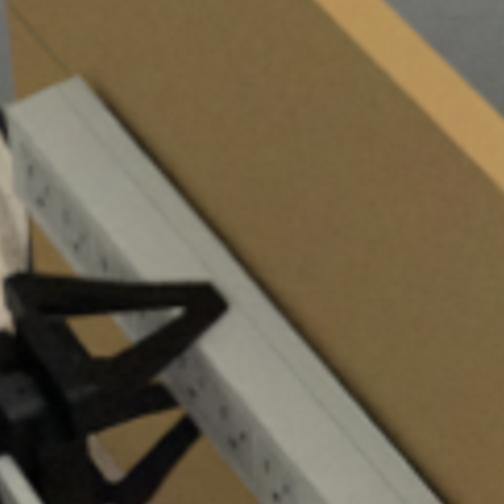

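Request:
move(target=[0,0,-0.03,0,0.011,0,-1,0,0,0,0,0,0,1], speed=0.1)

Scene clock: 574.50 s.
left_arm: end_effector_position=(+0.3626, -0.3025, +0.2282) grip_measured=+0.082 grip_effort_nm=-1.03 end_effector_quat_wxyz=(+0.670, +0.675, +0.219, +0.217) | right_arm: end_effector_position=(+0.4397, -0.0537, +0.2477) grip_measured=+1.000 grip_effort_nm=-0.01 end_effector_quat_wxyz=(+0.737, +0.060, +0.668, +0.084)
Joint positions: left_arm=[-0.551 1.605 0.718 0.877 0.393 1.573 0.051] | right_arm=[-0.223 1.5 0.575 1.029 -0.245 0.229 0.094]
Joint torques (N m): left_arm=[0.14 -9.74 7.06 2.48 0.05 -0.28] | right_arm=[-0.01 -6.68 8.03 2.08 -0.02 -0.03]
Heat: left arm: 66 °C; right arm: 41 °C.
Hand target: left_arm +0.3588, -0.2998, +0.2579; +0.698, +0.647, +0.207, +0.227 | right_arm +0.4396, -0.0537, +0.2564; +0.744, +0.057, +0.660, +0.082
Off the commanded pose: left_arm 0.030 m, 5 deg | right_arm 0.009 m, 1 deg.
move: off_target (left_arm)

Request:
move(target=[[-0.011,0.061,0.01,0,-0.010,0,-1,0,0,0,0,0,0,1],[-0.011,0.026,0.01,0,-0.010,0,-1,0,0,0,0,0,0,1]], speed=0.1)

Request:
move(target=[0.00,0,0.014,0,0,0,-1,0,0,0,0,0,0,1], speed=0.05)

Scene clock: 582.67 s.
left_arm: end_effector_position=(+0.3616, -0.3037, +0.2584) grip_measured=+0.082 grip_effort_nm=-1.03 end_effector_quat_wxyz=(+0.677, +0.670, +0.211, +0.219) | right_arm: end_effector_position=(+0.4397, -0.0537, +0.2477) grip_measured=+1.000 grip_effort_nm=-0.01 end_effector_quat_wxyz=(+0.737, +0.060, +0.668, +0.084)
Joint positions: left_arm=[-0.551 1.544 0.775 0.783 0.403 1.573 0.051] | right_arm=[-0.223 1.5 0.575 1.029 -0.245 0.229 0.094]
Joint torques (N m): left_arm=[-0.75 -6.48 7.15 2.6 0.14 -0.27] | right_arm=[-0.02 -6.63 7.91 2.09 0.01 -0.01]
Heat: left arm: 67 °C; right arm: 41 °C.
Hand target: left_arm +0.3562, -0.3075, +0.2738; +0.701, +0.651, +0.197, +0.217 | right_arm +0.4396, -0.0537, +0.2564; +0.744, +0.057, +0.660, +0.082
Off the commanded pose: left_arm 0.017 m, 4 deg | right_arm 0.009 m, 1 deg.
move: off_target (left_arm)

Scene clock: 583.40 s.
left_arm: end_effector_position=(+0.3621, -0.3082, +0.2474) grip_measured=+0.082 grip_effort_nm=-1.03 end_effector_quat_wxyz=(+0.672, +0.677, +0.214, +0.211) | right_arm: end_effector_position=(+0.4397, -0.0537, +0.2477) grip_measured=+1.000 grip_effort_nm=-0.01 end_effector_quat_wxyz=(+0.737, +0.060, +0.668, +0.084)
Joint positions: left_arm=[-0.558 1.569 0.775 0.785 0.403 1.573 0.051] | right_arm=[-0.223 1.5 0.575 1.029 -0.245 0.229 0.094]
Joint torques (N m): left_arm=[-1.01 -6.65 9.32 2.61 0.04 -0.27] | right_arm=[0.13 -6.68 7.9 2.06 0 -0.03]
Heat: left arm: 67 °C; right arm: 41 °C.
Hand target: left_arm +0.3609, -0.3144, +0.2745; +0.701, +0.651, +0.197, +0.217 | right_arm +0.4396, -0.0537, +0.2564; +0.744, +0.057, +0.660, +0.082
Off the commanded pose: left_arm 0.028 m, 5 deg | right_arm 0.009 m, 1 deg.
move: off_target (left_arm)

Request:
move(target=[-0.003,0.012,0.01,0,0,0,-1,0,0,0,0,0,0,1], speed=0.05)

Request:
move(target=[-0.002,0.008,0.007,0,0,0,-1,0,0,0,0,0,0,1], speed=0.05)

Request:
move(target=[0,0.008,0.006,0,0,0,-1,0,0,0,0,0,0,1], speed=0.05)

Scene clock: 588.80 s.
left_arm: end_effector_position=(+0.3614, -0.3121, +0.2501) grip_measured=+0.082 grip_effort_nm=-1.03 end_effector_quat_wxyz=(+0.672, +0.677, +0.213, +0.211) | right_arm: end_effector_position=(+0.4397, -0.0537, +0.2477) grip_measured=+1.000 grip_effort_nm=-0.01 end_effector_quat_wxyz=(+0.737, +0.060, +0.668, +0.084)
Joint positions: left_arm=[-0.57 1.569 0.786 0.775 0.391 1.573 0.051] | right_arm=[-0.223 1.5 0.575 1.029 -0.245 0.229 0.094]
Joint torques (N m): left_arm=[-1.06 -6.86 11.18 2.38 0.05 -0.26] | right_arm=[-0.02 -6.67 7.79 2.1 -0.03 -0.02]
Heat: left arm: 67 °C; right arm: 41 °C.
Hand target: left_arm +0.3624, -0.3200, +0.2821; +0.701, +0.651, +0.196, +0.217 | right_arm +0.4396, -0.0537, +0.2564; +0.744, +0.057, +0.660, +0.082
Off the commanded pose: left_arm 0.033 m, 5 deg | right_arm 0.009 m, 1 deg.
move: off_target (left_arm)

Scene clock: 589.57 s.
left_arm: end_effector_position=(+0.3623, -0.3133, +0.2490) grip_measured=+0.082 grip_effort_nm=-1.03 end_effector_quat_wxyz=(+0.668, +0.681, +0.217, +0.208) | right_arm: end_effector_position=(+0.4397, -0.0537, +0.2477) grip_measured=+1.000 grip_effort_nm=-0.01 end_effector_quat_wxyz=(+0.737, +0.060, +0.668, +0.084)
Joint positions: left_arm=[-0.572 1.569 0.797 0.749 0.389 1.573 0.051] | right_arm=[-0.223 1.5 0.575 1.029 -0.245 0.229 0.094]
Joint torques (N m): left_arm=[-1.63 -7.08 12.01 2.42 -0.01 -0.26] | right_arm=[0.03 -6.78 8.01 2.05 0.01 -0.05]
Heat: left arm: 67 °C; right arm: 41 °C.
Hand target: left_arm +0.3635, -0.3238, +0.2873; +0.701, +0.651, +0.196, +0.217 | right_arm +0.4396, -0.0537, +0.2564; +0.744, +0.057, +0.660, +0.082
Off the commanded pose: left_arm 0.040 m, 6 deg | right_arm 0.009 m, 1 deg.
move: off_target (left_arm)

Scene clock: 590.27 s.
left_arm: end_effector_position=(+0.3630, -0.3142, +0.2488) grip_measured=+0.082 grip_effort_nm=-1.02 end_effector_quat_wxyz=(+0.665, +0.684, +0.218, +0.205) | right_arm: end_effector_position=(+0.4397, -0.0537, +0.2477) grip_measured=+1.000 grip_effort_nm=-0.01 end_effector_quat_wxyz=(+0.737, +0.060, +0.668, +0.084)
Joint positions: left_arm=[-0.572 1.569 0.808 0.728 0.391 1.574 0.051] | right_arm=[-0.223 1.5 0.575 1.029 -0.245 0.229 0.094]
Joint torques (N m): left_arm=[-1.98 -7.27 12.93 2.41 -0.06 -0.27] | right_arm=[0.06 -6.67 7.94 2.06 -0.02 -0.02]
Heat: left arm: 67 °C; right arm: 41 °C.
Hand target: left_arm +0.3654, -0.3265, +0.2923; +0.701, +0.651, +0.197, +0.217 | right_arm +0.4396, -0.0537, +0.2564; +0.744, +0.057, +0.660, +0.082
Off the commanded pose: left_arm 0.045 m, 6 deg | right_arm 0.009 m, 1 deg.
move: off_target (left_arm)

Request:
move(target=[0.01,0,0.0,0,0,0.004,-1,0,0,0,0,0,0,1], speed=0.03)

Request:
move(target=[0.008,0,0.002,0,0,0,-1,0,0,0,0,0,0,1], speed=0.03)

Request:
move(target=[0.008,0,0.002,0,0,0,-1,0,0,0,0,0,0,1], speed=0.03)

Request:
move(target=[0.008,0,0.00,0,0,0,-1,0,0,0,0,0,0,1], speed=0.03)

Scene clock: 595.47 s.
left_arm: end_effector_position=(+0.3631, -0.3142, +0.2490) grip_measured=+0.082 grip_effort_nm=-1.03 end_effector_quat_wxyz=(+0.664, +0.687, +0.215, +0.202) | right_arm: end_effector_position=(+0.4397, -0.0537, +0.2477) grip_measured=+1.000 grip_effort_nm=-0.01 end_effector_quat_wxyz=(+0.737, +0.060, +0.668, +0.084)
Joint positions: left_arm=[-0.567 1.569 0.814 0.717 0.406 1.578 0.051] | right_arm=[-0.223 1.5 0.575 1.029 -0.245 0.229 0.094]
Joint torques (N m): left_arm=[-0.85 -6.63 13.11 2.52 -0.05 -0.19] | right_arm=[0.03 -6.75 7.94 2.07 -0.03 -0.02]
Heat: left arm: 66 °C; right arm: 41 °C.
Hand target: left_arm +0.3703, -0.3232, +0.2923; +0.699, +0.652, +0.192, +0.221 | right_arm +0.4396, -0.0537, +0.2564; +0.744, +0.057, +0.660, +0.082
Off the commanded pose: left_arm 0.045 m, 7 deg | right_arm 0.009 m, 1 deg.
move: off_target (left_arm)

Scene clock: 596.20 s.
left_arm: end_effector_position=(+0.3634, -0.3140, +0.2493) grip_measured=+0.082 grip_effort_nm=-1.03 end_effector_quat_wxyz=(+0.664, +0.689, +0.212, +0.198) | right_arm: end_effector_position=(+0.4397, -0.0537, +0.2477) grip_measured=+1.000 grip_effort_nm=-0.01 end_effector_quat_wxyz=(+0.737, +0.060, +0.668, +0.084)
Joint positions: left_arm=[-0.561 1.569 0.82 0.705 0.421 1.58 0.051] | right_arm=[-0.223 1.5 0.575 1.029 -0.245 0.229 0.094]
Joint torques (N m): left_arm=[-0.17 -5.9 13.42 2.62 -0.07 -0.22] | right_arm=[-0.06 -6.72 7.95 2.04 0 -0.05]
Heat: left arm: 66 °C; right arm: 41 °C.
Hand target: left_arm +0.3750, -0.3214, +0.2925; +0.699, +0.652, +0.192, +0.221 | right_arm +0.4396, -0.0537, +0.2564; +0.744, +0.057, +0.660, +0.082
Off the commanded pose: left_arm 0.045 m, 7 deg | right_arm 0.009 m, 1 deg.
move: off_target (left_arm)

Scene clock: 596.97 s.
left_arm: end_effector_position=(+0.3680, -0.3113, +0.2500) grip_measured=+0.082 grip_effort_nm=-1.03 end_effector_quat_wxyz=(+0.664, +0.689, +0.212, +0.199) | right_arm: end_effector_position=(+0.4397, -0.0537, +0.2477) grip_measured=+1.000 grip_effort_nm=-0.01 end_effector_quat_wxyz=(+0.737, +0.060, +0.668, +0.084)
Joint positions: left_arm=[-0.546 1.577 0.831 0.703 0.434 1.582 0.051] | right_arm=[-0.223 1.5 0.575 1.029 -0.245 0.229 0.094]
Joint torques (N m): left_arm=[-0.38 -5.79 13.55 2.63 -0.07 -0.25] | right_arm=[0.03 -6.69 7.91 2.09 0.02 -0.03]
Heat: left arm: 66 °C; right arm: 41 °C.
Hand target: left_arm +0.3796, -0.3197, +0.2928; +0.700, +0.652, +0.192, +0.221 | right_arm +0.4396, -0.0537, +0.2564; +0.744, +0.057, +0.660, +0.082
Off the commanded pose: left_arm 0.045 m, 7 deg | right_arm 0.009 m, 1 deg.
move: off_target (left_arm)

Scene clock: 597.73 s.
left_arm: end_effector_position=(+0.3703, -0.3097, +0.2497) grip_measured=+0.082 grip_effort_nm=-1.03 end_effector_quat_wxyz=(+0.664, +0.690, +0.210, +0.198) | right_arm: end_effector_position=(+0.4397, -0.0537, +0.2477) grip_measured=+1.000 grip_effort_nm=-0.01 end_effector_quat_wxyz=(+0.737, +0.060, +0.668, +0.084)
Joint positions: left_arm=[-0.536 1.584 0.837 0.702 0.449 1.584 0.051] | right_arm=[-0.223 1.5 0.575 1.029 -0.245 0.229 0.094]
Joint torques (N m): left_arm=[-0.12 -5.78 13.68 2.63 -0.09 -0.27] | right_arm=[0.06 -6.69 7.95 2.04 -0.01 -0.03]
Heat: left arm: 66 °C; right arm: 41 °C.
Hand target: left_arm +0.3836, -0.3170, +0.2929; +0.700, +0.652, +0.192, +0.221 | right_arm +0.4396, -0.0537, +0.2564; +0.744, +0.057, +0.660, +0.082
Off the commanded pose: left_arm 0.046 m, 7 deg | right_arm 0.009 m, 1 deg.
move: off_target (left_arm)

Request:
move(target=[-0.012,-0.02,0.0,0,0,0,-1,0,0,0,0,0,0,1], speed=0.03)

Request:
move(target=[-0.01,-0.004,0.0,0,0,0,-1,0,0,0,0,0,0,1], speed=0.03)

Request:
move(target=[-0.01,-0.004,0.0,0,0,0,-1,0,0,0,0,0,0,1], speed=0.03)

Request:
move(target=[-0.01,-0.004,0.0,0,0,0,-1,0,0,0,0,0,0,1], speed=0.03)

Scene clock: 607.03 s.
left_arm: end_effector_position=(+0.3705, -0.3100, +0.2497) grip_measured=+0.082 grip_effort_nm=-1.03 end_effector_quat_wxyz=(+0.665, +0.689, +0.209, +0.198) | right_arm: end_effector_position=(+0.4397, -0.0537, +0.2477) grip_measured=+1.000 grip_effort_nm=-0.01 end_effector_quat_wxyz=(+0.737, +0.060, +0.668, +0.084)
Joint positions: left_arm=[-0.536 1.587 0.837 0.708 0.45 1.584 0.051] | right_arm=[-0.223 1.5 0.575 1.029 -0.245 0.229 0.094]
Joint torques (N m): left_arm=[-2.15 -4.55 10.97 3.03 -0.31 -0.27] | right_arm=[0.05 -6.76 7.92 2.07 -0.01 -0.02]
Heat: left arm: 67 °C; right arm: 41 °C.
Hand target: left_arm +0.3783, -0.3217, +0.2808; +0.700, +0.652, +0.192, +0.221 | right_arm +0.4396, -0.0537, +0.2564; +0.744, +0.057, +0.660, +0.082
Off the commanded pose: left_arm 0.034 m, 7 deg | right_arm 0.009 m, 1 deg.
move: off_target (left_arm)

Scene clock: 607.77 s.
left_arm: end_effector_position=(+0.3703, -0.3102, +0.2496) grip_measured=+0.082 grip_effort_nm=-1.03 end_effector_quat_wxyz=(+0.665, +0.687, +0.210, +0.201) | right_arm: end_effector_position=(+0.4397, -0.0537, +0.2477) grip_measured=+1.000 grip_effort_nm=-0.01 end_effector_quat_wxyz=(+0.737, +0.060, +0.668, +0.084)
Joint positions: left_arm=[-0.539 1.587 0.831 0.718 0.44 1.583 0.051] | right_arm=[-0.223 1.5 0.575 1.029 -0.245 0.229 0.094]
Joint torques (N m): left_arm=[-3.45 -4.74 10.28 3.02 -0.37 -0.25] | right_arm=[0.06 -6.78 8.01 2.06 -0.03 -0.02]
Heat: left arm: 67 °C; right arm: 41 °C.
Hand target: left_arm +0.3734, -0.3253, +0.2783; +0.700, +0.652, +0.192, +0.221 | right_arm +0.4396, -0.0537, +0.2564; +0.744, +0.057, +0.660, +0.082
Off the commanded pose: left_arm 0.033 m, 6 deg | right_arm 0.009 m, 1 deg.
move: off_target (left_arm)

Scene clock: 608.50 s.
left_arm: end_effector_position=(+0.3700, -0.3102, +0.2493) grip_measured=+0.082 grip_effort_nm=-1.03 end_effector_quat_wxyz=(+0.667, +0.683, +0.214, +0.207) | right_arm: end_effector_position=(+0.4397, -0.0537, +0.2477) grip_measured=+1.000 grip_effort_nm=-0.01 end_effector_quat_wxyz=(+0.737, +0.060, +0.668, +0.084)
Joint positions: left_arm=[-0.547 1.587 0.82 0.739 0.418 1.58 0.051] | right_arm=[-0.223 1.5 0.575 1.029 -0.245 0.229 0.094]
Joint torques (N m): left_arm=[-4.4 -4.81 10 2.96 -0.32 -0.21] | right_arm=[0.02 -6.63 7.92 2.08 0.04 -0.03]
Heat: left arm: 67 °C; right arm: 41 °C.
Hand target: left_arm +0.3686, -0.3288, +0.2757; +0.700, +0.652, +0.192, +0.221 | right_arm +0.4396, -0.0537, +0.2564; +0.744, +0.057, +0.660, +0.082
Off the commanded pose: left_arm 0.032 m, 6 deg | right_arm 0.009 m, 1 deg.
move: off_target (left_arm)

Scene clock: 609.30 s.
left_arm: end_effector_position=(+0.3697, -0.3102, +0.2491) grip_measured=+0.082 grip_effort_nm=-1.03 end_effector_quat_wxyz=(+0.668, +0.679, +0.218, +0.214) | right_arm: end_effector_position=(+0.4397, -0.0537, +0.2477) grip_measured=+1.000 grip_effort_nm=-0.01 end_effector_quat_wxyz=(+0.737, +0.060, +0.668, +0.084)
Joint positions: left_arm=[-0.556 1.587 0.809 0.759 0.394 1.577 0.051] | right_arm=[-0.223 1.5 0.575 1.029 -0.245 0.229 0.094]
Joint torques (N m): left_arm=[-5.2 -4.9 9.72 2.88 -0.27 -0.18] | right_arm=[-0.02 -6.72 7.87 2.08 -0.03 -0.04]
Heat: left arm: 67 °C; right arm: 41 °C.
Hand target: left_arm +0.3638, -0.3322, +0.2732; +0.700, +0.652, +0.192, +0.221 | right_arm +0.4396, -0.0537, +0.2564; +0.744, +0.057, +0.660, +0.082
Off the commanded pose: left_arm 0.033 m, 6 deg | right_arm 0.009 m, 1 deg.
move: off_target (left_arm)

Request:
wait(seconds=0.1, cameras=["cam_head_right","cam_high"])

Request:
zoom_image(camera="cam_head_right", region=[350, 180, 470, 300])

Request:
zoom_image(camera="cam_high", region=[250, 150, 450, 300])

Scene clock: 613.70 s.
left_arm: end_effector_position=(+0.3697, -0.3102, +0.2491) grip_measured=+0.082 grip_effort_nm=-1.03 end_effector_quat_wxyz=(+0.668, +0.679, +0.218, +0.214) | right_arm: end_effector_position=(+0.4397, -0.0537, +0.2477) grip_measured=+1.000 grip_effort_nm=-0.01 end_effector_quat_wxyz=(+0.737, +0.060, +0.668, +0.084)
Joint positions: left_arm=[-0.556 1.587 0.809 0.759 0.394 1.577 0.051] | right_arm=[-0.223 1.5 0.575 1.029 -0.245 0.229 0.094]
Joint torques (N m): left_arm=[-5.22 -4.9 9.73 2.88 -0.27 -0.17] | right_arm=[0.17 -6.72 7.88 2.04 0.02 -0.01]
Heat: left arm: 68 °C; right arm: 41 °C.
Hand target: left_arm +0.3638, -0.3323, +0.2732; +0.700, +0.652, +0.192, +0.221 | right_arm +0.4396, -0.0537, +0.2564; +0.744, +0.057, +0.660, +0.082
Tool commands: left_gripper/opening=-1.0 right_gripper/opening=+1.0
Off the commanded pose: left_arm 0.033 m, 6 deg | right_arm 0.009 m, 1 deg.
wait: 0.10 s; at rest from the start
Images, in order (width x height): cam_head_right 896x504, cam_high 896x504.

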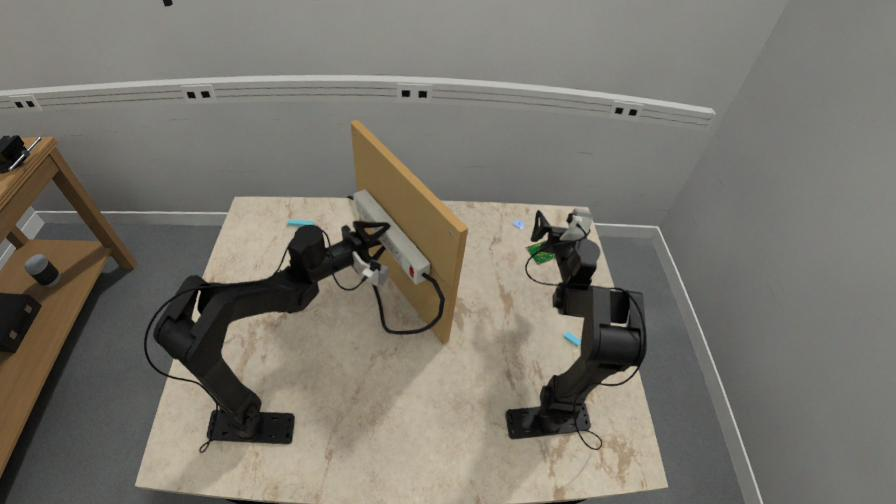

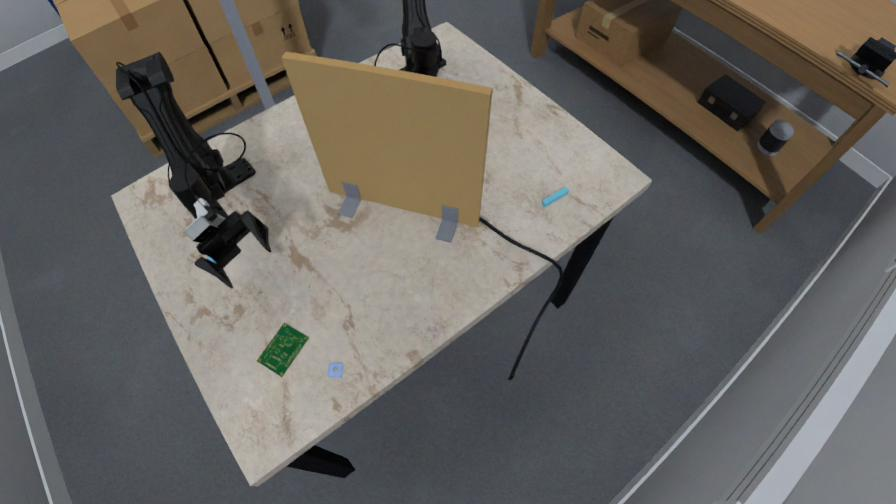

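Scaled by 4.200 from the camera's 896x504 image, which has a finer 1280x720 frame.

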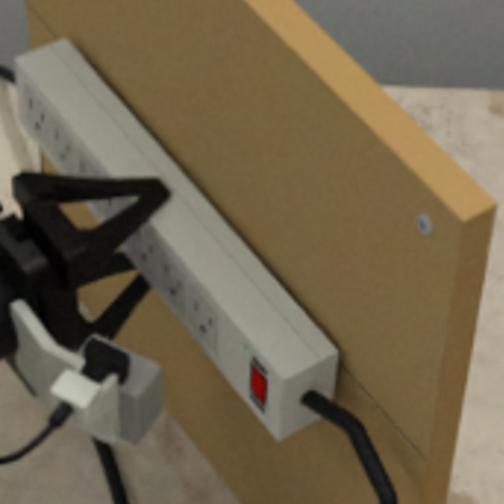

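Scaled by 2.520 from the camera's 896x504 image, which has a finer 1280x720 frame.

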